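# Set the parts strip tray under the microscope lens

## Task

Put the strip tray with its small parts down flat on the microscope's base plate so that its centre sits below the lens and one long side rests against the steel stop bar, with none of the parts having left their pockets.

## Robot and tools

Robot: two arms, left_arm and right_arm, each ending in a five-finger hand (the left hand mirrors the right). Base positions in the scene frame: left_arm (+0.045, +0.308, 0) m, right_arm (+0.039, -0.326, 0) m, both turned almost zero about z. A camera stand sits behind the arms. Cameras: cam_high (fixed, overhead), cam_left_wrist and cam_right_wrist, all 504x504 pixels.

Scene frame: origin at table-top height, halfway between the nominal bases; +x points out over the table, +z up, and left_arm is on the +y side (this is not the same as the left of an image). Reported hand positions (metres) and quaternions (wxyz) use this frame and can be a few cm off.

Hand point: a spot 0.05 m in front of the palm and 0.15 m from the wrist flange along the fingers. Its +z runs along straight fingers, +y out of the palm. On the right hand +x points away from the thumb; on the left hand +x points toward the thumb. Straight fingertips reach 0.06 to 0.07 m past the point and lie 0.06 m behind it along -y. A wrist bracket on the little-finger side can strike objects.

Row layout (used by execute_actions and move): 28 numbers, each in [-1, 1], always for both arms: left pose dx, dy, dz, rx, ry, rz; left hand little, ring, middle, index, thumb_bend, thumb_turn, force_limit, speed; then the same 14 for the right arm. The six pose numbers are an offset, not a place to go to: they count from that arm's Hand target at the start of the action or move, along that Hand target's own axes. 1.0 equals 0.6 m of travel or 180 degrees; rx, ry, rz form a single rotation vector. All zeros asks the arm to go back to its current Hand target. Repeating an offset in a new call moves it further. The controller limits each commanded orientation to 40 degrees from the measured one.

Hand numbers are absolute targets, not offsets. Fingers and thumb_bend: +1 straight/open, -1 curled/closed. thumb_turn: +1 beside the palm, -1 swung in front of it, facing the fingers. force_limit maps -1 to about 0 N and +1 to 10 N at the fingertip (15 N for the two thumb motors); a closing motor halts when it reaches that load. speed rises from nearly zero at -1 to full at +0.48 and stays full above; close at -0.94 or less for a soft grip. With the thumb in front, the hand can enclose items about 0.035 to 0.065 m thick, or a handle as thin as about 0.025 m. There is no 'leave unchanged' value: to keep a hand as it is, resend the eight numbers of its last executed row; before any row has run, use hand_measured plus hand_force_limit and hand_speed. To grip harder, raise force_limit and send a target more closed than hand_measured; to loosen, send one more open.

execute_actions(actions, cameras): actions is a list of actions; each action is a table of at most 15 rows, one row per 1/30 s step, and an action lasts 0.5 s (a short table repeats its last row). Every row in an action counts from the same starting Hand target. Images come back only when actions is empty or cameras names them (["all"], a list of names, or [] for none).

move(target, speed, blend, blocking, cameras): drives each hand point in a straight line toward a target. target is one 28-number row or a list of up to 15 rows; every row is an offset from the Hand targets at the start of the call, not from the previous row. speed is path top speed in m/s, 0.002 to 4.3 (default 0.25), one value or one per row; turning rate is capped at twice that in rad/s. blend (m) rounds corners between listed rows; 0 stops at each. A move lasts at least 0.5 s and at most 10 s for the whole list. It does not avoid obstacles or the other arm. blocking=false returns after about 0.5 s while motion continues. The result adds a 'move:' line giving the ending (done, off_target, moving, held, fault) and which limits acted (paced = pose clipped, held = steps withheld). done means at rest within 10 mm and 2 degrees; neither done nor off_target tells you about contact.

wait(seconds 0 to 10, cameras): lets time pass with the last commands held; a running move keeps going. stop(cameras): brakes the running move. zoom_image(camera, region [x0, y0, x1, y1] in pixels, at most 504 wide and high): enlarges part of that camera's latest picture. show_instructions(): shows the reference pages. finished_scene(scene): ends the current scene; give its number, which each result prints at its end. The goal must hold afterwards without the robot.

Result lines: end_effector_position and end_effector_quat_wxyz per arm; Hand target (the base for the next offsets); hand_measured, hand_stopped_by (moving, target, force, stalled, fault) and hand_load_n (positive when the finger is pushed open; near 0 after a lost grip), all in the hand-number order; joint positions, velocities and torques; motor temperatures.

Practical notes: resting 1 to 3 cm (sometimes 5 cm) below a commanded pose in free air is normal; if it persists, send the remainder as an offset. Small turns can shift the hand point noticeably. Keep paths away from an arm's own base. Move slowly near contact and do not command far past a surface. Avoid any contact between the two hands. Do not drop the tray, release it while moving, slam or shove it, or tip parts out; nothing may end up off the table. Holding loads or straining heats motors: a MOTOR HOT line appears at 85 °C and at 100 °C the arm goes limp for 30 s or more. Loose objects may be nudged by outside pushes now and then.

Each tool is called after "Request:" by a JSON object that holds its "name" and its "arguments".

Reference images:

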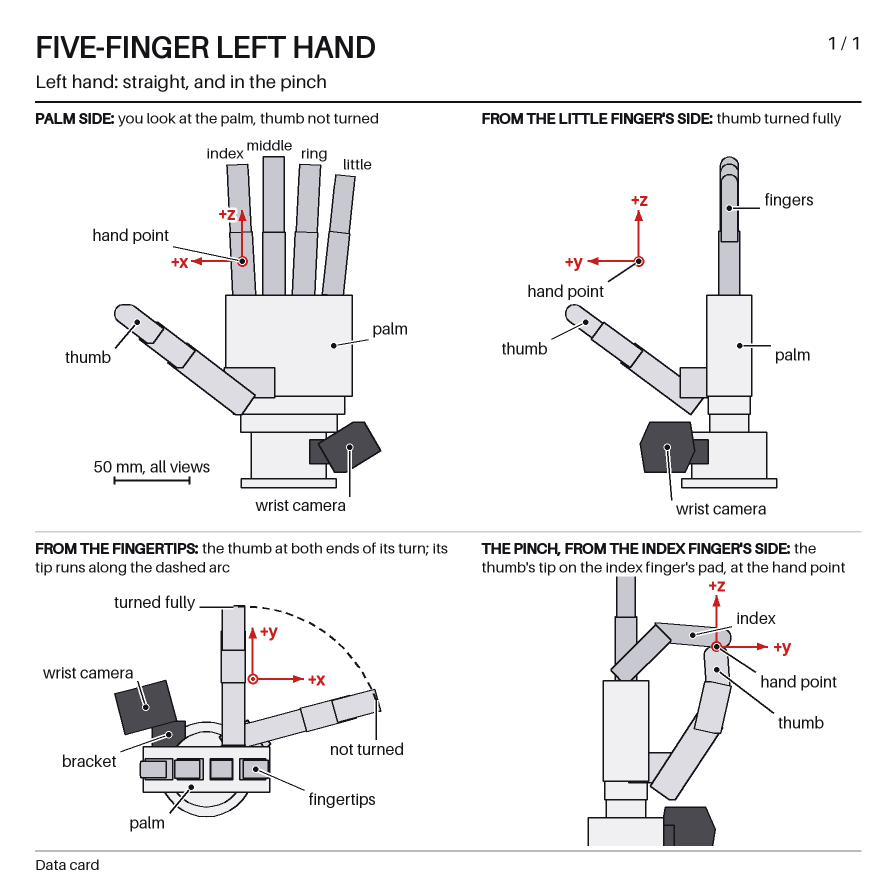

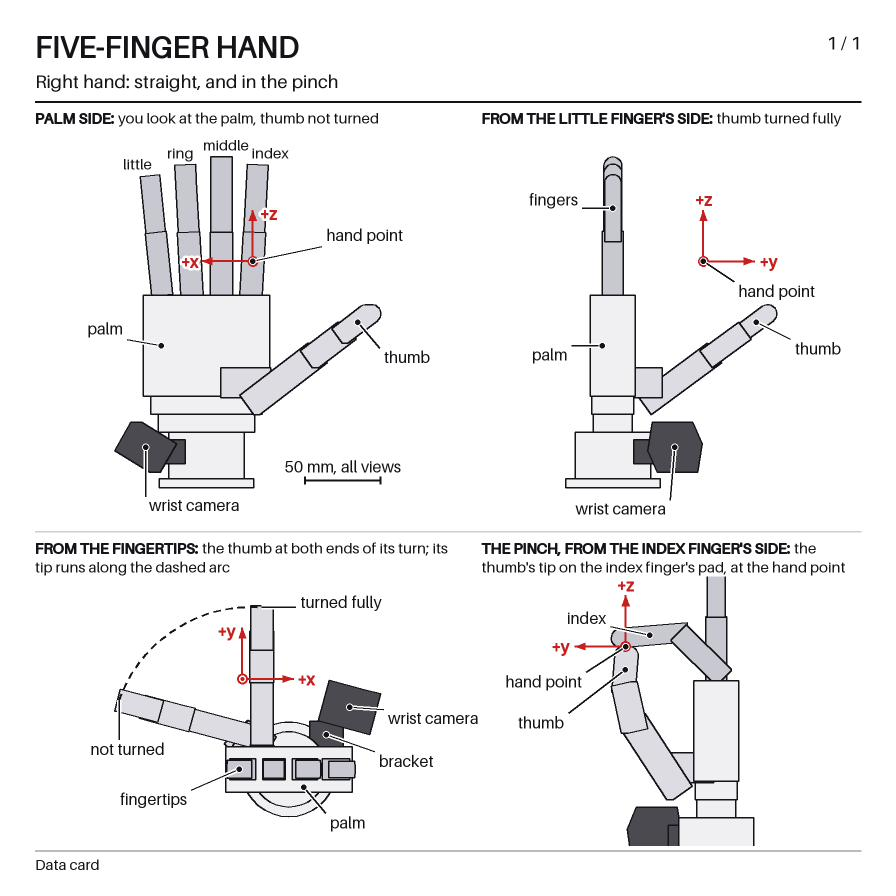

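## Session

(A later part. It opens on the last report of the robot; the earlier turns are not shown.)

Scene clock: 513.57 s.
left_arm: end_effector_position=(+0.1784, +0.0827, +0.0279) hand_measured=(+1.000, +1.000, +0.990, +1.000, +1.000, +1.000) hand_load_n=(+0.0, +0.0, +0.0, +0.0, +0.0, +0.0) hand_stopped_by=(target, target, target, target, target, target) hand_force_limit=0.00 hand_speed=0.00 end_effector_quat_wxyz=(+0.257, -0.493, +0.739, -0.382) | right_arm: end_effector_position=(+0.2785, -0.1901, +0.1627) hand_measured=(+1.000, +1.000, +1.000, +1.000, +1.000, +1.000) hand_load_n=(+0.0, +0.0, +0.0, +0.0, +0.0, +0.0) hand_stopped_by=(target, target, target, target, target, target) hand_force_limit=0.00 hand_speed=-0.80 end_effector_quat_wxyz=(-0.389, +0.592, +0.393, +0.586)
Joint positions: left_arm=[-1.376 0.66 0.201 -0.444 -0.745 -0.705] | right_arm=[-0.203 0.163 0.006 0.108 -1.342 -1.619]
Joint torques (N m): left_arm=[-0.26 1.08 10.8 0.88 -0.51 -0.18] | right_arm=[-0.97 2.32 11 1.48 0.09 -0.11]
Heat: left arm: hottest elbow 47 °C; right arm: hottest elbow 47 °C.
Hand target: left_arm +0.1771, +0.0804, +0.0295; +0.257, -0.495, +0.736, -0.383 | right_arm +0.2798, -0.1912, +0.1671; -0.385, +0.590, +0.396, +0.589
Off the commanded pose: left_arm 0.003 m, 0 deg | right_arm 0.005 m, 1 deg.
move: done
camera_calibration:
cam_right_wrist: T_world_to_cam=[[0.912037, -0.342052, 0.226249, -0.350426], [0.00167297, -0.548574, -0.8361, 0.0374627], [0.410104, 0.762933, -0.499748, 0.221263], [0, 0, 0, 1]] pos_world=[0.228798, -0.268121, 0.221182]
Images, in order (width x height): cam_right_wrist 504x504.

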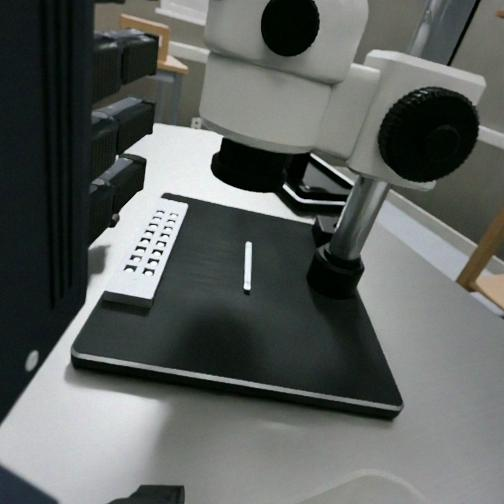

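Request:
{"name": "move", "arguments": {"target": [[0.0257,-0.0107,0.039,0,0,0,1,1,1,1,1,1,0,0,0,0,0,0,0,0,1,1,1,1,1,1,0,-0.8],[0.0282,-0.0422,0.0842,0,0,0,1,1,1,1,1,1,0,0,0,0,0,0,0,0,1,1,1,1,1,1,0,-0.8]], "speed": 0.05, "blend": 0.005, "cameras": ["cam_right_wrist"]}}

Request:
{"name": "zoom_image", "arguments": {"camera": "cam_right_wrist", "region": [60, 150, 300, 390]}}

Scene clock: 529.07 s.
left_arm: end_effector_position=(+0.1919, +0.0734, +0.0038) hand_measured=(+1.000, +1.000, +0.988, +1.000, +1.000, +1.000) hand_load_n=(+0.0, +0.0, -6.5, +0.0, +0.0, +0.0) hand_stopped_by=(target, target, target, target, target, target) hand_force_limit=0.00 hand_speed=0.00 end_effector_quat_wxyz=(+0.255, -0.476, +0.763, -0.356) | right_arm: end_effector_position=(+0.2785, -0.1901, +0.1627) hand_measured=(+1.000, +1.000, +1.000, +1.000, +1.000, +1.000) hand_load_n=(+0.0, +0.0, +0.0, +0.0, +0.0, +0.0) hand_stopped_by=(target, target, target, target, target, target) hand_force_limit=0.00 hand_speed=-0.80 end_effector_quat_wxyz=(-0.389, +0.592, +0.393, +0.586)
Joint positions: left_arm=[-1.276 0.842 0.201 -0.246 -0.649 -0.575] | right_arm=[-0.203 0.163 0.006 0.108 -1.342 -1.619]
Joint torques (N m): left_arm=[4.48 2.67 14.11 4.04 0.1 0.15] | right_arm=[-1.08 2.73 10.85 1.54 0.06 -0.12]
Heat: left arm: hottest elbow 48 °C; right arm: hottest elbow 47 °C.
Hand target: left_arm +0.2224, +0.0436, +0.0212; +0.257, -0.495, +0.736, -0.383 | right_arm +0.2798, -0.1912, +0.1671; -0.385, +0.590, +0.396, +0.589
Off the commanded pose: left_arm 0.046 m, 5 deg | right_arm 0.005 m, 1 deg.
move: off_target (left_arm)
camera_calibration:
cam_right_wrist: T_world_to_cam=[[0.912037, -0.342052, 0.226249, -0.350426], [0.00167297, -0.548574, -0.8361, 0.0374627], [0.410104, 0.762933, -0.499748, 0.221263], [0, 0, 0, 1]] pos_world=[0.228798, -0.268121, 0.221182]
Images, in order (width x height): cam_right_wrist 504x504.

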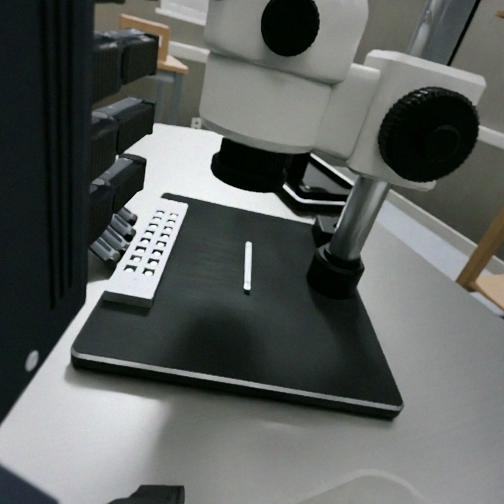

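Scaled by 2.100 from the camera's 504x504 image, which has a finer 720x720 frame.

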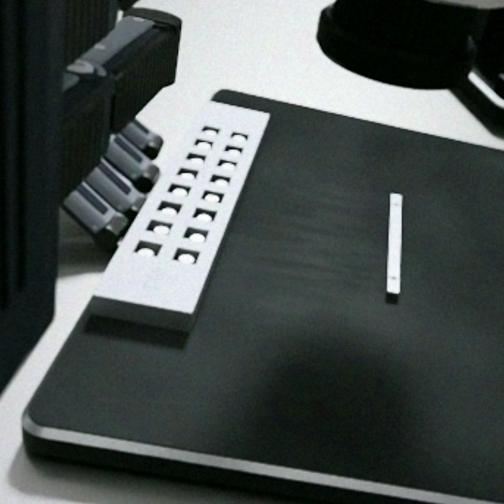

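Request:
{"name": "move", "arguments": {"target": [[-0.0281,0.0417,-0.0842,0,0,0,1,1,1,1,1,1,0,0,0,0,0,0,0,0,1,1,1,1,1,1,0,-0.8],[-0.009,0.0168,-0.052,0,0,0,1,1,1,1,1,1,0,0,0,0,0,0,0,0,1,1,1,1,1,1,0,-0.8]], "speed": [0.1,0.05], "cameras": ["cam_right_wrist"]}}

Scene clock: 573.60 s.
left_arm: end_effector_position=(+0.1862, +0.0779, +0.0119) hand_measured=(+1.000, +1.000, +0.990, +1.000, +1.000, +1.000) hand_load_n=(+0.0, +0.0, +0.0, +0.0, +0.0, +0.0) hand_stopped_by=(target, target, target, target, target, target) hand_force_limit=0.00 hand_speed=0.00 end_effector_quat_wxyz=(+0.259, -0.492, +0.748, -0.363) | right_arm: end_effector_position=(+0.2785, -0.1901, +0.1627) hand_measured=(+1.000, +1.000, +1.000, +1.000, +1.000, +1.000) hand_load_n=(+0.0, +0.0, +0.0, +0.0, +0.0, +0.0) hand_stopped_by=(target, target, target, target, target, target) hand_force_limit=0.00 hand_speed=-0.80 end_effector_quat_wxyz=(-0.389, +0.592, +0.393, +0.586)
Joint positions: left_arm=[-1.325 0.782 0.203 -0.335 -0.706 -0.662] | right_arm=[-0.203 0.163 0.006 0.108 -1.342 -1.619]
Joint torques (N m): left_arm=[0.85 0.56 13.07 1.92 -0.14 0.07] | right_arm=[-1.38 2.61 10.81 1.55 0.07 -0.13]
Motor temperatures (°C): left_arm=[32 31 52 33 31 31] | right_arm=[32 31 47 32 32 29]
Heat: left arm: hottest elbow 52 °C; right arm: hottest elbow 47 °C.
Hand target: left_arm +0.1954, +0.0604, +0.0309; +0.257, -0.495, +0.736, -0.383 | right_arm +0.2798, -0.1912, +0.1671; -0.385, +0.590, +0.396, +0.589
Off the commanded pose: left_arm 0.027 m, 3 deg | right_arm 0.005 m, 1 deg.
move: off_target (left_arm)
camera_calibration:
cam_right_wrist: T_world_to_cam=[[0.912037, -0.342052, 0.226249, -0.350426], [0.00167297, -0.548574, -0.8361, 0.0374627], [0.410104, 0.762933, -0.499748, 0.221263], [0, 0, 0, 1]] pos_world=[0.228798, -0.268121, 0.221182]
Images, in order (width x height): cam_right_wrist 504x504.

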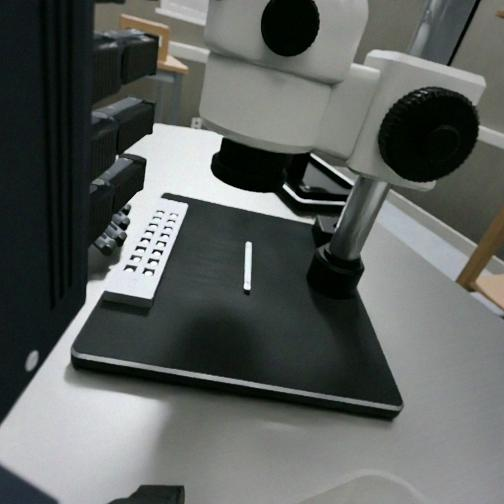

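Request:
{"name": "move", "arguments": {"target": [[0.0089,-0.0494,-0.0748,0,0,0,1,1,1,1,1,1,0,0,0,0,0,0,0,0,1,1,1,1,1,1,0,-0.8],[0.0087,0.0252,-0.0118,0,0,0,1,1,1,1,1,1,0,0,0,0,0,0,0,0,1,1,1,1,1,1,0,-0.8]], "speed": [0.1,0.05], "cameras": []}}

Scene clock: 595.77 s.
left_arm: end_effector_position=(+0.1766, +0.0634, +0.0208) hand_measured=(+1.000, +1.000, +0.990, +1.000, +1.000, +1.000) hand_load_n=(-0.5, +0.0, +0.0, +0.0, +0.0, +0.0) hand_stopped_by=(target, target, target, target, target, target) hand_force_limit=0.00 hand_speed=0.00 end_effector_quat_wxyz=(+0.258, -0.490, +0.743, -0.376) | right_arm: end_effector_position=(+0.2785, -0.1901, +0.1627) hand_measured=(+1.000, +1.000, +1.000, +1.000, +1.000, +1.000) hand_load_n=(+0.0, +0.0, +0.0, +0.0, +0.0, +0.0) hand_stopped_by=(target, target, target, target, target, target) hand_force_limit=0.00 hand_speed=-0.80 end_effector_quat_wxyz=(-0.389, +0.592, +0.393, +0.586)
Joint positions: left_arm=[-1.405 0.805 0.23 -0.359 -0.758 -0.733] | right_arm=[-0.203 0.163 0.006 0.108 -1.342 -1.619]
Joint torques (N m): left_arm=[0.79 0.26 9.4 1.88 -0.17 0.05] | right_arm=[-1.32 2.55 10.89 1.4 0.11 -0.11]
Heat: left arm: hottest elbow 52 °C; right arm: hottest elbow 47 °C.
Hand target: left_arm +0.1801, +0.0611, +0.0226; +0.257, -0.495, +0.736, -0.383 | right_arm +0.2798, -0.1912, +0.1671; -0.385, +0.590, +0.396, +0.589
Off the commanded pose: left_arm 0.005 m, 1 deg | right_arm 0.005 m, 1 deg.
move: done
No camera images: "cameras" was empty.

Request:
{"name": "move", "arguments": {"target": [0,-0.0238,0.0342,0,0,0,1,1,1,1,1,1,0,0,0,0,0,0,0,0,1,1,1,1,1,1,0,-0.8], "speed": 0.04, "cameras": ["cam_right_wrist"]}}

Request:
{"name": "zoom_image", "arguments": {"camera": "cam_right_wrist", "region": [60, 150, 300, 390]}}

Scene clock: 603.93 s.
left_arm: end_effector_position=(+0.1967, +0.0569, +0.0162) hand_measured=(+1.000, +1.000, +0.990, +1.000, +1.000, +1.000) hand_load_n=(+0.0, +0.0, +0.0, +0.0, +0.0, +0.0) hand_stopped_by=(target, target, target, target, target, target) hand_force_limit=0.00 hand_speed=0.00 end_effector_quat_wxyz=(+0.254, -0.495, +0.742, -0.375) | right_arm: end_effector_position=(+0.2785, -0.1901, +0.1627) hand_measured=(+1.000, +1.000, +1.000, +1.000, +1.000, +1.000) hand_load_n=(+0.0, +0.0, +0.0, +0.0, +0.0, +0.0) hand_stopped_by=(target, target, target, target, target, target) hand_force_limit=0.00 hand_speed=-0.80 end_effector_quat_wxyz=(-0.389, +0.592, +0.393, +0.586)
Joint positions: left_arm=[-1.298 0.87 0.23 -0.227 -0.688 -0.634] | right_arm=[-0.203 0.163 0.006 0.108 -1.342 -1.619]
Joint torques (N m): left_arm=[0.91 -0.03 10.3 1.99 -0.1 0.11] | right_arm=[-0.85 2.67 10.88 1.42 0.1 -0.11]
Heat: left arm: hottest elbow 51 °C; right arm: hottest elbow 47 °C.
Hand target: left_arm +0.2032, +0.0516, +0.0225; +0.257, -0.495, +0.736, -0.383 | right_arm +0.2798, -0.1912, +0.1671; -0.385, +0.590, +0.396, +0.589
Off the commanded pose: left_arm 0.010 m, 1 deg | right_arm 0.005 m, 1 deg.
move: done
camera_calibration:
cam_right_wrist: T_world_to_cam=[[0.912037, -0.342052, 0.226249, -0.350426], [0.00167297, -0.548574, -0.8361, 0.0374627], [0.410104, 0.762933, -0.499748, 0.221263], [0, 0, 0, 1]] pos_world=[0.228798, -0.268121, 0.221182]
Images, in order (width x height): cam_right_wrist 504x504.

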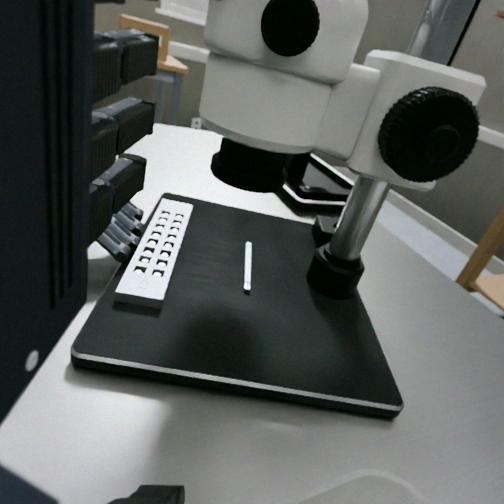

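Scaled by 2.100 from the camera's 504x504 image, which has a finer 720x720 frame.

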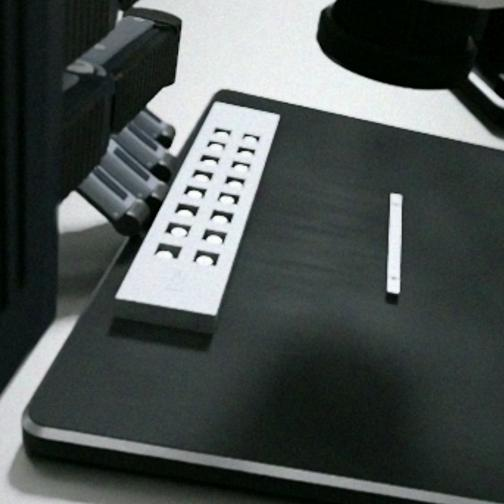

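Request:
{"name": "move", "arguments": {"target": [0,-0.0454,0.0596,0,0,0,1,1,1,1,1,1,0,0,0,0,0,0,0,0,1,1,1,1,1,1,0,-0.8], "speed": 0.05, "cameras": ["cam_right_wrist"]}}

Request:
{"name": "zoom_image", "arguments": {"camera": "cam_right_wrist", "region": [110, 180, 290, 360]}}

Scene clock: 620.40 s.
left_arm: end_effector_position=(+0.2335, +0.0433, +0.0156) hand_measured=(+1.000, +1.000, +0.990, +1.000, +1.000, +1.000) hand_load_n=(+0.0, +0.0, +2.0, +0.5, +0.0, +0.0) hand_stopped_by=(target, target, target, target, target, target) hand_force_limit=0.00 hand_speed=0.00 end_effector_quat_wxyz=(+0.252, -0.496, +0.739, -0.380) | right_arm: end_effector_position=(+0.2785, -0.1901, +0.1627) hand_measured=(+1.000, +1.000, +1.000, +1.000, +1.000, +1.000) hand_load_n=(+0.0, +0.0, +0.0, +0.0, +0.0, +0.0) hand_stopped_by=(target, target, target, target, target, target) hand_force_limit=0.00 hand_speed=-0.80 end_effector_quat_wxyz=(-0.389, +0.592, +0.393, +0.586)
Joint positions: left_arm=[-1.143 0.986 0.258 -0.045 -0.579 -0.496] | right_arm=[-0.203 0.163 0.006 0.108 -1.342 -1.619]
Joint torques (N m): left_arm=[1.2 0.09 12.04 1.57 0.11 0.12] | right_arm=[-0.62 2.73 10.92 1.36 0.11 -0.11]
Heat: left arm: hottest elbow 49 °C; right arm: hottest elbow 47 °C.
Hand target: left_arm +0.2448, +0.0346, +0.0243; +0.257, -0.495, +0.736, -0.383 | right_arm +0.2798, -0.1912, +0.1671; -0.385, +0.590, +0.396, +0.589
Off the commanded pose: left_arm 0.017 m, 1 deg | right_arm 0.005 m, 1 deg.
move: off_target (left_arm)
camera_calibration:
cam_right_wrist: T_world_to_cam=[[0.912037, -0.342052, 0.226249, -0.350426], [0.00167297, -0.548574, -0.8361, 0.0374627], [0.410104, 0.762933, -0.499748, 0.221263], [0, 0, 0, 1]] pos_world=[0.228798, -0.268121, 0.221182]
Images, in order (width x height): cam_right_wrist 504x504.

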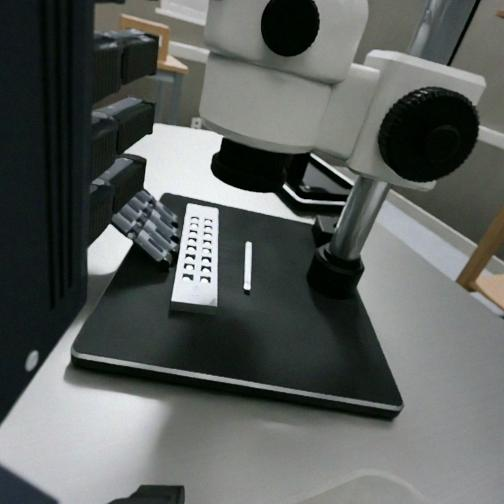

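Scaled by 2.800 from the camera's 504x504 image, which has a finer 720x720 frame.

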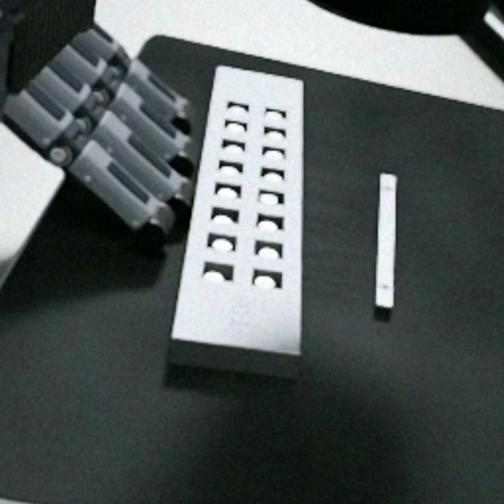

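Request:
{"name": "move", "arguments": {"target": [[0,-0.0022,-0.032,0,0,0,1,1,1,1,1,1,0,0,0,0,0,0,0,0,1,1,1,1,1,1,0,-0.8],[-0.0417,-0.0022,-0.032,0,0,0,1,1,1,1,1,1,0,0,0,0,0,0,0,0,1,1,1,1,1,1,0,-0.8],[-0.0417,-0.0175,0.0283,0,0,0,1,1,1,1,1,1,0,0,0,0,0,0,0,0,1,1,1,1,1,1,0,-0.8]], "speed": [0.06,0.08,0.04], "blend": 0.004, "cameras": ["cam_right_wrist"]}}

Request:
{"name": "zoom_image", "arguments": {"camera": "cam_right_wrist", "region": [110, 180, 290, 360]}}

Scene clock: 658.13 s.
left_arm: end_effector_position=(+0.2666, +0.0523, +0.0233) hand_measured=(+1.000, +1.000, +0.990, +1.000, +1.000, +1.000) hand_load_n=(+0.0, +0.0, +3.5, +0.0, +0.0, +0.0) hand_stopped_by=(target, target, target, target, target, target) hand_force_limit=0.00 hand_speed=0.00 end_effector_quat_wxyz=(+0.255, -0.498, +0.731, -0.391) | right_arm: end_effector_position=(+0.2785, -0.1901, +0.1627) hand_measured=(+1.000, +1.000, +1.000, +1.000, +1.000, +1.000) hand_load_n=(+0.0, +0.0, +0.0, +0.0, +0.0, +0.0) hand_stopped_by=(target, target, target, target, target, target) hand_force_limit=0.00 hand_speed=-0.80 end_effector_quat_wxyz=(-0.389, +0.592, +0.393, +0.586)
Joint positions: left_arm=[-0.994 0.99 0.258 0.043 -0.479 -0.383] | right_arm=[-0.203 0.163 0.006 0.108 -1.342 -1.619]
Joint torques (N m): left_arm=[1.14 0.32 11.11 1.21 0.13 0.13] | right_arm=[-0.97 2.14 10.85 1.44 0.07 -0.11]
Heat: left arm: hottest elbow 50 °C; right arm: hottest elbow 47 °C.
Hand target: left_arm +0.2727, +0.0502, +0.0231; +0.257, -0.495, +0.736, -0.383 | right_arm +0.2798, -0.1912, +0.1671; -0.385, +0.590, +0.396, +0.589
Off the commanded pose: left_arm 0.006 m, 1 deg | right_arm 0.005 m, 1 deg.
move: done
camera_calibration:
cam_right_wrist: T_world_to_cam=[[0.912037, -0.342052, 0.226249, -0.350426], [0.00167297, -0.548574, -0.8361, 0.0374627], [0.410104, 0.762933, -0.499748, 0.221263], [0, 0, 0, 1]] pos_world=[0.228798, -0.268121, 0.221182]
Images, in order (width x height): cam_right_wrist 504x504.

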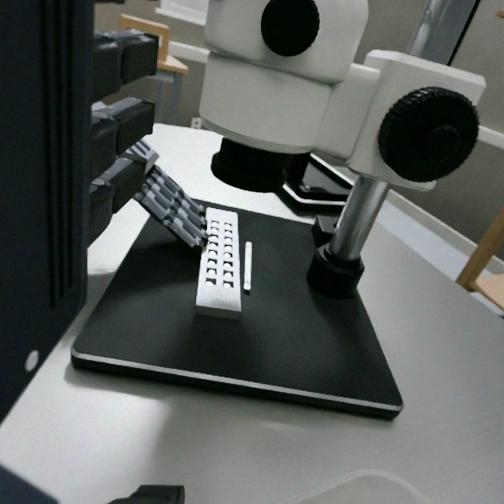

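Scaled by 2.800 from the camera's 504x504 image, which has a finer 720x720 frame.

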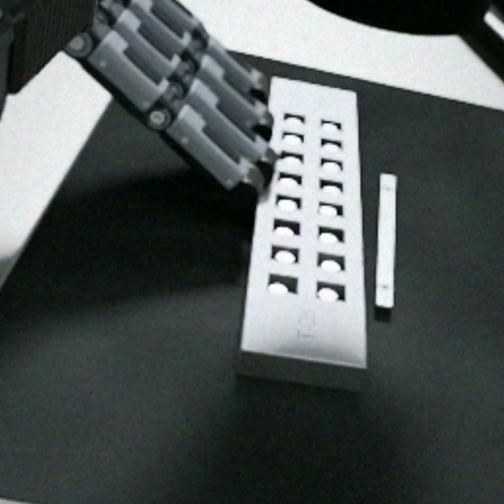

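Request:
{"name": "move", "arguments": {"target": [[0,0.0097,0.0008,0,0,0,1,1,1,1,1,1,0,0,0,0,0,0,0,0,1,1,1,1,1,1,0,-0.8],[0,-0.0042,0.0205,0,0,0,1,1,1,1,1,1,0,0,0,0,0,0,0,0,1,1,1,1,1,1,0,-0.8]], "speed": 0.04, "cameras": ["cam_right_wrist"]}}

Request:
{"name": "zoom_image", "arguments": {"camera": "cam_right_wrist", "region": [150, 190, 290, 330]}}

Scene clock: 687.17 s.
left_arm: end_effector_position=(+0.2775, +0.0480, +0.0223) hand_measured=(+1.000, +1.000, +0.990, +1.000, +1.000, +1.000) hand_load_n=(+0.0, +0.0, +3.5, +0.0, -0.5, +0.0) hand_stopped_by=(target, target, target, target, target, target) hand_force_limit=0.00 hand_speed=0.00 end_effector_quat_wxyz=(+0.257, -0.499, +0.727, -0.395) | right_arm: end_effector_position=(+0.2785, -0.1901, +0.1627) hand_measured=(+1.000, +1.000, +1.000, +1.000, +1.000, +1.000) hand_load_n=(+0.0, +0.0, +0.0, +0.0, +0.0, +0.0) hand_stopped_by=(target, target, target, target, target, target) hand_force_limit=0.00 hand_speed=-0.80 end_effector_quat_wxyz=(-0.389, +0.592, +0.393, +0.586)
Joint positions: left_arm=[-0.968 1.037 0.269 0.098 -0.464 -0.364] | right_arm=[-0.203 0.163 0.006 0.108 -1.342 -1.619]
Joint torques (N m): left_arm=[1.2 0.56 11.02 1.22 0.34 0.13] | right_arm=[-0.97 2.37 10.85 1.35 0.09 -0.1]
Heat: left arm: hottest elbow 50 °C; right arm: hottest elbow 47 °C.
Hand target: left_arm +0.2834, +0.0459, +0.0181; +0.257, -0.495, +0.736, -0.383 | right_arm +0.2798, -0.1912, +0.1671; -0.385, +0.590, +0.396, +0.589
Off the commanded pose: left_arm 0.007 m, 2 deg | right_arm 0.005 m, 1 deg.
move: done
camera_calibration:
cam_right_wrist: T_world_to_cam=[[0.912037, -0.342052, 0.226249, -0.350426], [0.00167297, -0.548574, -0.8361, 0.0374627], [0.410104, 0.762933, -0.499748, 0.221263], [0, 0, 0, 1]] pos_world=[0.228798, -0.268121, 0.221182]
Images, in order (width x height): cam_right_wrist 504x504.

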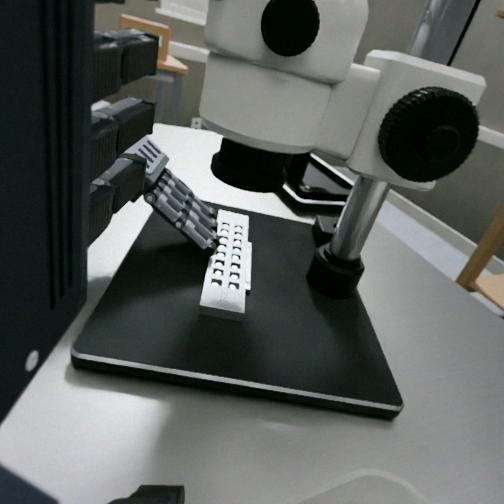

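Scaled by 3.600 from the camera's 504x504 image, which has a finer 720x720 frame.

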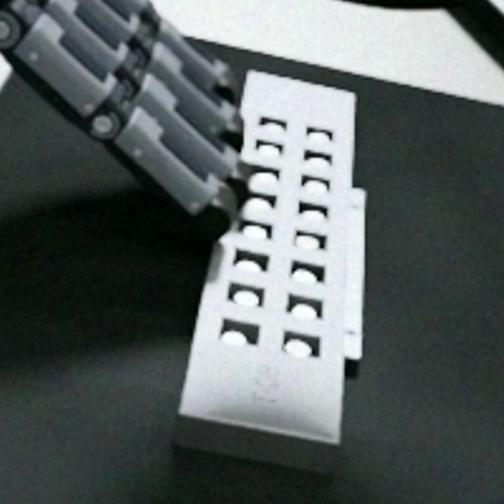

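Request:
{"name": "move", "arguments": {"target": [[0,-0.0124,-0.0697,0,0,0,1,1,1,1,1,1,0,0,0,0,0,0,0,0,1,1,1,1,1,1,0,-0.8],[-0.056,-0.0954,-0.1896,0,0,0,1,1,1,1,1,1,0,0,0,0,0,0,0,0,1,1,1,1,1,1,0,-0.8],[-0.2341,-0.1253,-0.059,0,0,0,1,1,1,1,1,1,0,0,0,0,0,0,0,0,1,1,1,1,1,1,0,-0.8]], "speed": [0.08,0.15,0.18], "blend": [0.01,0.02,0], "cameras": ["cam_right_wrist","cam_left_wrist"]}}

Request:
{"name": "zoom_image", "arguments": {"camera": "cam_left_wrist", "region": [100, 100, 400, 400]}}

Request:
{"name": "zoom_image", "arguments": {"camera": "cam_right_wrist", "region": [150, 190, 290, 330]}}

Scene clock: 744.97 s.
left_arm: end_effector_position=(+0.3237, +0.1808, +0.0647) hand_measured=(+1.000, +1.000, +0.990, +1.000, +1.000, +1.000) hand_load_n=(+0.0, +0.0, +0.0, +0.0, +0.0, +0.0) hand_stopped_by=(target, target, target, target, target, target) hand_force_limit=0.00 hand_speed=0.00 end_effector_quat_wxyz=(+0.233, -0.518, +0.744, -0.352) | right_arm: end_effector_position=(+0.2785, -0.1901, +0.1627) hand_measured=(+1.000, +1.000, +1.000, +1.000, +1.000, +1.000) hand_load_n=(+0.0, +0.0, +0.0, +0.0, +0.0, +0.0) hand_stopped_by=(target, target, target, target, target, target) hand_force_limit=0.00 hand_speed=-0.80 end_effector_quat_wxyz=(-0.389, +0.592, +0.393, +0.586)
Joint positions: left_arm=[-0.296 0.747 0.33 -0.284 0.068 0.034] | right_arm=[-0.203 0.163 0.006 0.108 -1.342 -1.619]
Joint torques (N m): left_arm=[0.38 -0.56 16.25 2.33 0.24 0.1] | right_arm=[-0.97 2.43 10.78 1.43 0.11 -0.12]
Heat: left arm: hottest elbow 49 °C; right arm: hottest elbow 47 °C.
Hand target: left_arm +0.3497, +0.1706, +0.0998; +0.257, -0.495, +0.736, -0.383 | right_arm +0.2798, -0.1912, +0.1671; -0.385, +0.590, +0.396, +0.589
Off the commanded pose: left_arm 0.045 m, 5 deg | right_arm 0.005 m, 1 deg.
move: off_target (left_arm)
camera_calibration:
cam_left_wrist: T_world_to_cam=[[0.486909, -0.430132, 0.760201, -0.130689], [-0.774214, -0.615461, 0.147648, 0.357635], [0.404366, -0.66045, -0.632688, 0.145647], [0, 0, 0, 1]] pos_world=[0.281625, 0.260089, 0.138694]
cam_right_wrist: T_world_to_cam=[[0.912037, -0.342052, 0.226249, -0.350426], [0.00167297, -0.548574, -0.8361, 0.0374627], [0.410104, 0.762933, -0.499748, 0.221263], [0, 0, 0, 1]] pos_world=[0.228798, -0.268121, 0.221182]
Images, in order (width x height): cam_left_wrist 504x504, cam_right_wrist 504x504.

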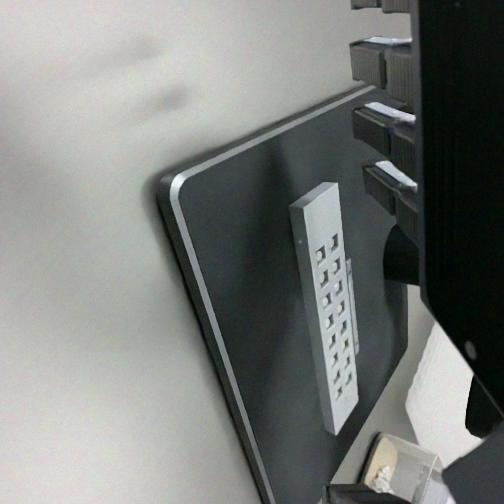

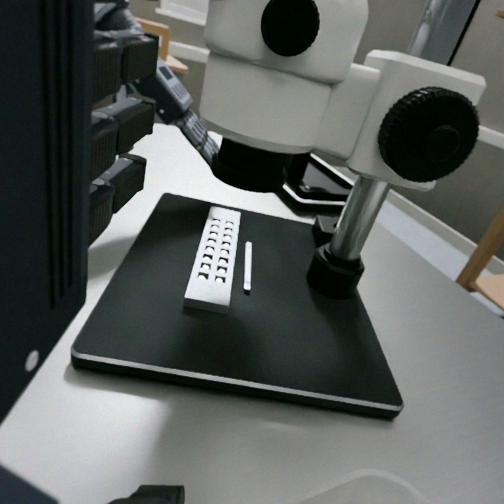

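Scaled by 1.680 from the camera's 504x504 image, which has a finer 720x720 frame.

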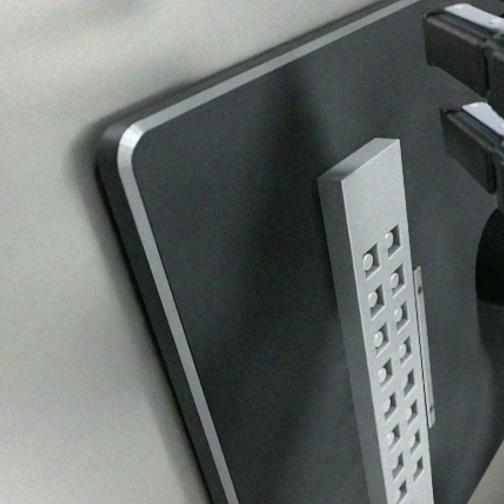

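Scaled by 3.600 from the camera's 504x504 image, which has a finer 720x720 frame.

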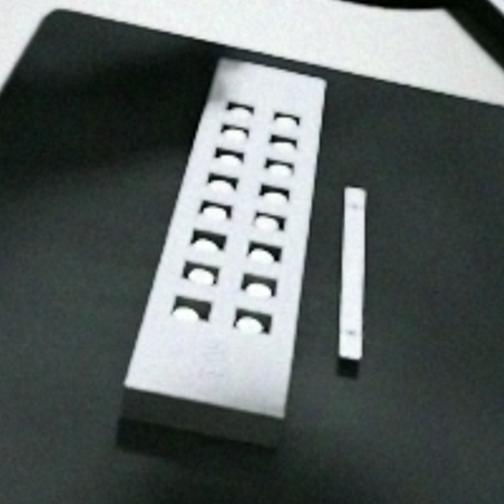

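Request:
{"name": "move", "arguments": {"target": [[0,0.078,0.0337,0,0,0,0.85,0.93,1,0.93,1,1,0,0,0,0,0,0,0,0,1,1,1,1,1,1,0,-0.8],[0,0.1178,0.0613,0,0,0,0.85,0.93,1,0.93,1,1,0,0,0,0,0,0,0,0,1,1,1,1,1,1,0,-0.8],[0.0417,0.1178,0.0613,0,0,0,0.85,0.93,1,0.93,1,1,0,0,0,0,0,0,0,0,1,1,1,1,1,1,0,-0.8]], "speed": [0.12,0.06,0.05], "cameras": ["cam_right_wrist","cam_left_wrist"]}}

Request:
{"name": "zoom_image", "arguments": {"camera": "cam_right_wrist", "region": [150, 190, 290, 330]}}

Scene clock: 869.07 s.
left_arm: end_effector_position=(+0.3305, +0.1579, +0.0180) hand_measured=(+0.850, +0.930, +0.990, +0.930, +1.000, +1.000) hand_load_n=(+0.0, +0.0, +0.0, +0.0, +0.0, +0.0) hand_stopped_by=(target, target, target, target, target, target) hand_force_limit=0.00 hand_speed=0.00 end_effector_quat_wxyz=(+0.259, -0.495, +0.742, -0.370) | right_arm: end_effector_position=(+0.2785, -0.1901, +0.1627) hand_measured=(+1.000, +1.000, +1.000, +1.000, +1.000, +1.000) hand_load_n=(+0.0, -0.5, +0.0, +0.0, +0.0, +0.0) hand_stopped_by=(target, target, target, target, target, target) hand_force_limit=0.00 hand_speed=-0.80 end_effector_quat_wxyz=(-0.389, +0.592, +0.393, +0.586)
Joint positions: left_arm=[-0.409 0.931 0.221 0.076 -0.025 0.004] | right_arm=[-0.203 0.163 0.006 0.108 -1.342 -1.619]
Joint torques (N m): left_arm=[-0.26 -1.32 8.88 2.37 0.01 -0.19] | right_arm=[-0.67 2.96 10.81 1.5 0.12 -0.1]
Motor temperatures (°C): left_arm=[31 30 59 32 31 31] | right_arm=[32 31 48 32 32 29]
Heat: left arm: hottest elbow 59 °C; right arm: hottest elbow 48 °C.
Hand target: left_arm +0.3305, +0.1513, +0.0209; +0.257, -0.495, +0.736, -0.383 | right_arm +0.2798, -0.1912, +0.1671; -0.385, +0.590, +0.396, +0.589
Off the commanded pose: left_arm 0.007 m, 2 deg | right_arm 0.005 m, 1 deg.
move: done
camera_calibration:
cam_left_wrist: T_world_to_cam=[[0.420166, -0.446802, 0.789828, -0.084211], [-0.79556, -0.600057, 0.083766, 0.361504], [0.436515, -0.663551, -0.607581, 0.0877019], [0, 0, 0, 1]] pos_world=[0.284697, 0.237492, 0.0895165]
cam_right_wrist: T_world_to_cam=[[0.912037, -0.342052, 0.226249, -0.350426], [0.00167297, -0.548574, -0.8361, 0.0374627], [0.410104, 0.762933, -0.499748, 0.221263], [0, 0, 0, 1]] pos_world=[0.228798, -0.268121, 0.221182]
Images, in order (width x height): cam_left_wrist 504x504, cam_right_wrist 504x504.

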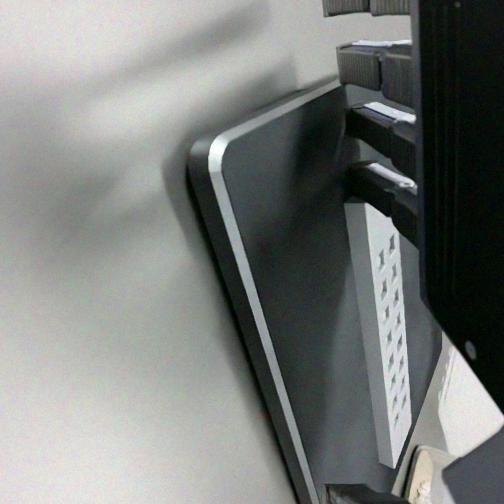

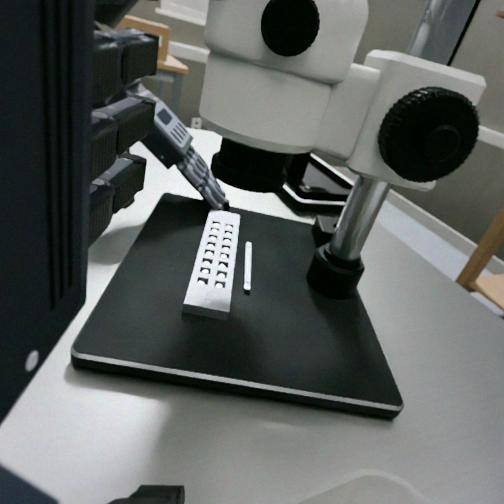

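Scaled by 3.600 from the camera's 504x504 image, which has a finer 720x720 frame.

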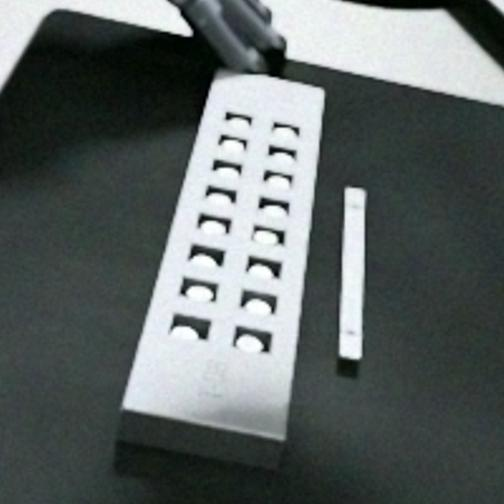

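Request:
{"name": "move", "arguments": {"target": [[0.0075,0,0,0,0,0,0.85,0.93,1,0.93,1,1,0,0,0,0,0,0,0,0,1,1,1,1,1,1,0,-0.8],[-0.033,0,0,0,0,0,0.85,0.93,1,0.93,1,1,0,0,0,0,0,0,0,0,1,1,1,1,1,1,0,-0.8],[-0.0251,-0.0201,-0.1145,0,0,0,0.85,0.93,1,0.93,1,1,0,0,0,0,0,0,0,0,1,1,1,1,1,1,0,-0.8],[0.2164,-0.0338,-0.124,0,0,0,0.85,0.93,1,0.93,1,1,0,0,0,0,0,0,0,0,1,1,1,1,1,1,0,-0.8],[0.2164,0.0475,-0.0673,0,0,0,0.85,0.93,1,0.93,1,1,0,0,0,0,0,0,0,0,1,1,1,1,1,1,0,-0.8]], "speed": [0.04,0.08,0.12,0.18,0.07], "blend": [0,0.003,0.02,0.01,0], "cameras": ["cam_right_wrist"]}}

Request:
{"name": "zoom_image", "arguments": {"camera": "cam_right_wrist", "region": [150, 190, 290, 330]}}

Scene clock: 917.63 s.
left_arm: end_effector_position=(+0.2316, +0.0519, +0.0182) hand_measured=(+0.850, +0.930, +0.990, +0.930, +1.000, +1.000) hand_load_n=(+0.0, +0.0, +0.0, +0.0, +0.0, +0.0) hand_stopped_by=(target, target, target, target, target, target) hand_force_limit=0.00 hand_speed=0.00 end_effector_quat_wxyz=(+0.255, -0.489, +0.745, -0.374) | right_arm: end_effector_position=(+0.2785, -0.1901, +0.1627) hand_measured=(+1.000, +1.000, +1.000, +1.000, +1.000, +1.000) hand_load_n=(+0.0, +0.0, +0.0, +0.0, +0.0, +0.0) hand_stopped_by=(target, target, target, target, target, target) hand_force_limit=0.00 hand_speed=-0.80 end_effector_quat_wxyz=(-0.389, +0.592, +0.393, +0.586)
Joint positions: left_arm=[-1.135 0.94 0.252 -0.089 -0.573 -0.473] | right_arm=[-0.203 0.163 0.006 0.108 -1.342 -1.619]
Joint torques (N m): left_arm=[0.21 -0.97 8.99 2.14 -0.31 -0.17] | right_arm=[-1.14 2.73 10.76 1.36 0.1 -0.09]
Motor temperatures (°C): left_arm=[31 30 49 32 31 31] | right_arm=[32 31 48 32 32 29]
Heat: left arm: hottest elbow 49 °C; right arm: hottest elbow 48 °C.
Hand target: left_arm +0.2356, +0.0498, +0.0208; +0.257, -0.495, +0.736, -0.383 | right_arm +0.2798, -0.1912, +0.1671; -0.385, +0.590, +0.396, +0.589
Off the commanded pose: left_arm 0.005 m, 2 deg | right_arm 0.005 m, 1 deg.
move: done
camera_calibration:
cam_right_wrist: T_world_to_cam=[[0.912037, -0.342052, 0.226249, -0.350426], [0.00167297, -0.548574, -0.8361, 0.0374627], [0.410104, 0.762933, -0.499748, 0.221263], [0, 0, 0, 1]] pos_world=[0.228798, -0.268121, 0.221182]
Images, in order (width x height): cam_right_wrist 504x504.

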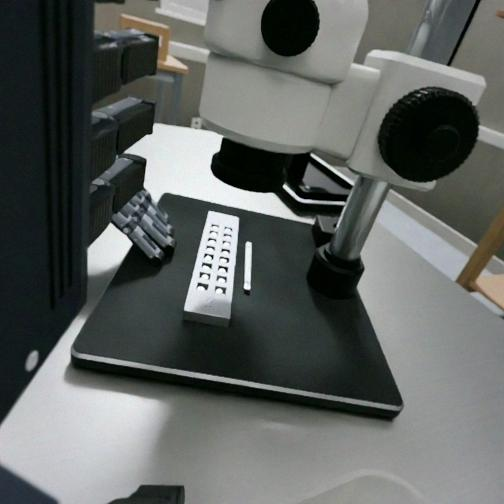

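Scaled by 3.600 from the camera's 504x504 image, which has a finer 720x720 frame.

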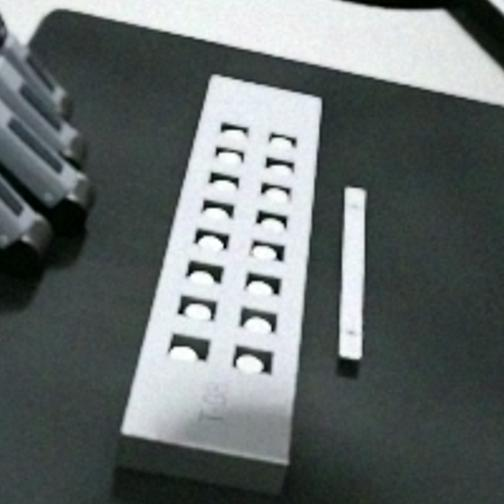

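Request:
{"name": "move", "arguments": {"target": [0,-0.038,0.0547,0,0,0,0.85,0.93,1,0.93,1,1,0,0,0,0,0,0,0,0,1,1,1,1,1,1,0,-0.8], "speed": 0.04, "cameras": ["cam_right_wrist"]}}

Request:
{"name": "zoom_image", "arguments": {"camera": "cam_right_wrist", "region": [150, 190, 290, 330]}}

Scene clock: 944.03 s.
left_arm: end_effector_position=(+0.2615, +0.0410, +0.0152) hand_measured=(+0.850, +0.930, +0.990, +0.930, +1.000, +1.000) hand_load_n=(+0.0, +1.5, +0.0, +1.0, +0.0, +0.0) hand_stopped_by=(target, target, target, target, target, target) hand_force_limit=0.00 hand_speed=0.00 end_effector_quat_wxyz=(+0.252, -0.496, +0.737, -0.383) | right_arm: end_effector_position=(+0.2785, -0.1901, +0.1627) hand_measured=(+1.000, +1.000, +1.000, +1.000, +1.000, +1.000) hand_load_n=(+0.0, +0.0, +0.0, +0.0, +0.0, +0.0) hand_stopped_by=(target, target, target, target, target, target) hand_force_limit=0.00 hand_speed=-0.80 end_effector_quat_wxyz=(-0.389, +0.592, +0.393, +0.586)
Joint positions: left_arm=[-1.034 1.054 0.277 0.056 -0.501 -0.41] | right_arm=[-0.203 0.163 0.006 0.108 -1.342 -1.619]
Joint torques (N m): left_arm=[1.2 -0.32 11.51 1.48 0.13 0.12] | right_arm=[-1.03 2.49 10.82 1.42 0.09 -0.1]
Heat: left arm: hottest elbow 49 °C; right arm: hottest elbow 48 °C.
Hand target: left_arm +0.2726, +0.0347, +0.0207; +0.257, -0.495, +0.736, -0.383 | right_arm +0.2798, -0.1912, +0.1671; -0.385, +0.590, +0.396, +0.589
Off the commanded pose: left_arm 0.014 m, 1 deg | right_arm 0.005 m, 1 deg.
move: off_target (left_arm)
camera_calibration:
cam_right_wrist: T_world_to_cam=[[0.912037, -0.342052, 0.226249, -0.350426], [0.00167297, -0.548574, -0.8361, 0.0374627], [0.410104, 0.762933, -0.499748, 0.221263], [0, 0, 0, 1]] pos_world=[0.228798, -0.268121, 0.221182]
Images, in order (width x height): cam_right_wrist 504x504.

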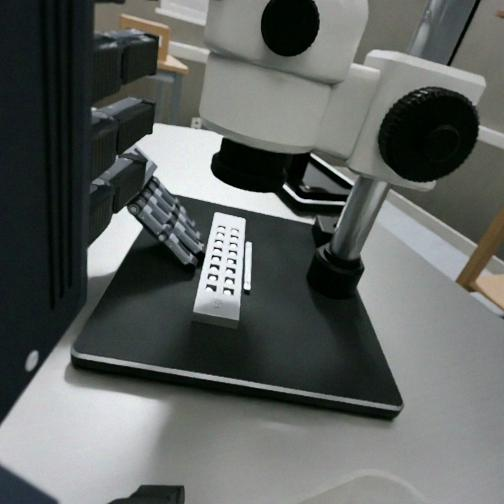

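Scaled by 3.600 from the camera's 504x504 image, which has a finer 720x720 frame.

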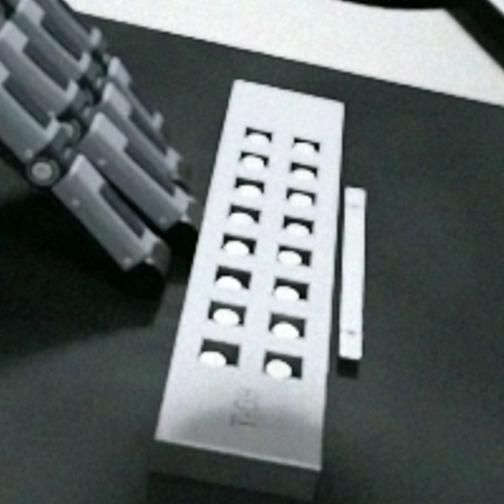

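Request:
{"name": "move", "arguments": {"target": [-0.0167,-0.0075,0.0109,0,0,0,0.85,0.93,1,0.93,1,1,0,0,0,0,0,0,0,0,1,1,1,1,1,1,0,-0.8], "speed": 0.03, "cameras": ["cam_right_wrist"]}}

Request:
{"name": "zoom_image", "arguments": {"camera": "cam_right_wrist", "region": [150, 190, 290, 330]}}

Scene clock: 965.83 s.
left_arm: end_effector_position=(+0.2669, +0.0426, +0.0161) hand_measured=(+0.850, +0.930, +0.990, +0.930, +1.000, +1.000) hand_load_n=(+0.0, +1.5, -1.0, +0.5, +0.0, +0.0) hand_stopped_by=(target, target, target, target, target, target) hand_force_limit=0.00 hand_speed=0.00 end_effector_quat_wxyz=(+0.246, -0.489, +0.743, -0.386) | right_arm: end_effector_position=(+0.2785, -0.1901, +0.1627) hand_measured=(+1.000, +1.000, +1.000, +1.000, +1.000, +1.000) hand_load_n=(+0.0, +0.0, +0.0, +0.0, +0.0, +0.0) hand_stopped_by=(target, target, target, target, target, target) hand_force_limit=0.00 hand_speed=-0.80 end_effector_quat_wxyz=(-0.389, +0.592, +0.393, +0.586)
Joint positions: left_arm=[-0.994 1.052 0.277 0.073 -0.45 -0.368] | right_arm=[-0.203 0.163 0.006 0.108 -1.342 -1.619]
Joint torques (N m): left_arm=[2.32 -0.21 11.38 1.68 -0.06 0.1] | right_arm=[-1.08 2.61 10.86 1.44 0.14 -0.1]
Heat: left arm: hottest elbow 48 °C; right arm: hottest elbow 48 °C.
Hand target: left_arm +0.2837, +0.0410, +0.0206; +0.257, -0.495, +0.736, -0.383 | right_arm +0.2798, -0.1912, +0.1671; -0.385, +0.590, +0.396, +0.589
Off the commanded pose: left_arm 0.017 m, 2 deg | right_arm 0.005 m, 1 deg.
move: off_target (left_arm)
camera_calibration:
cam_right_wrist: T_world_to_cam=[[0.912037, -0.342052, 0.226249, -0.350426], [0.00167297, -0.548574, -0.8361, 0.0374627], [0.410104, 0.762933, -0.499748, 0.221263], [0, 0, 0, 1]] pos_world=[0.228798, -0.268121, 0.221182]
Images, in order (width x height): cam_right_wrist 504x504.

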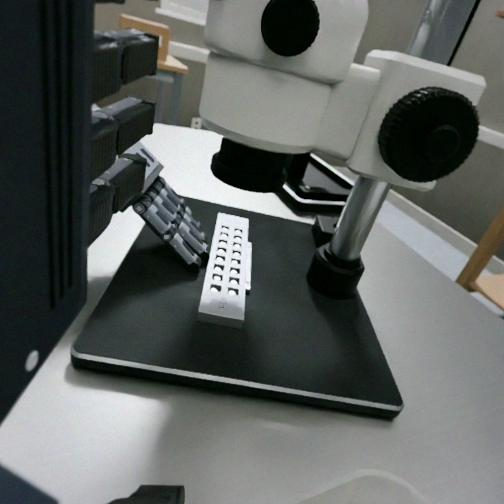

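Scaled by 3.600 from the camera's 504x504 image, which has a finer 720x720 frame.

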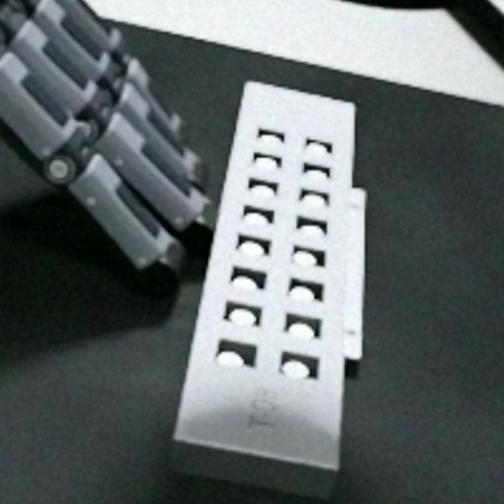

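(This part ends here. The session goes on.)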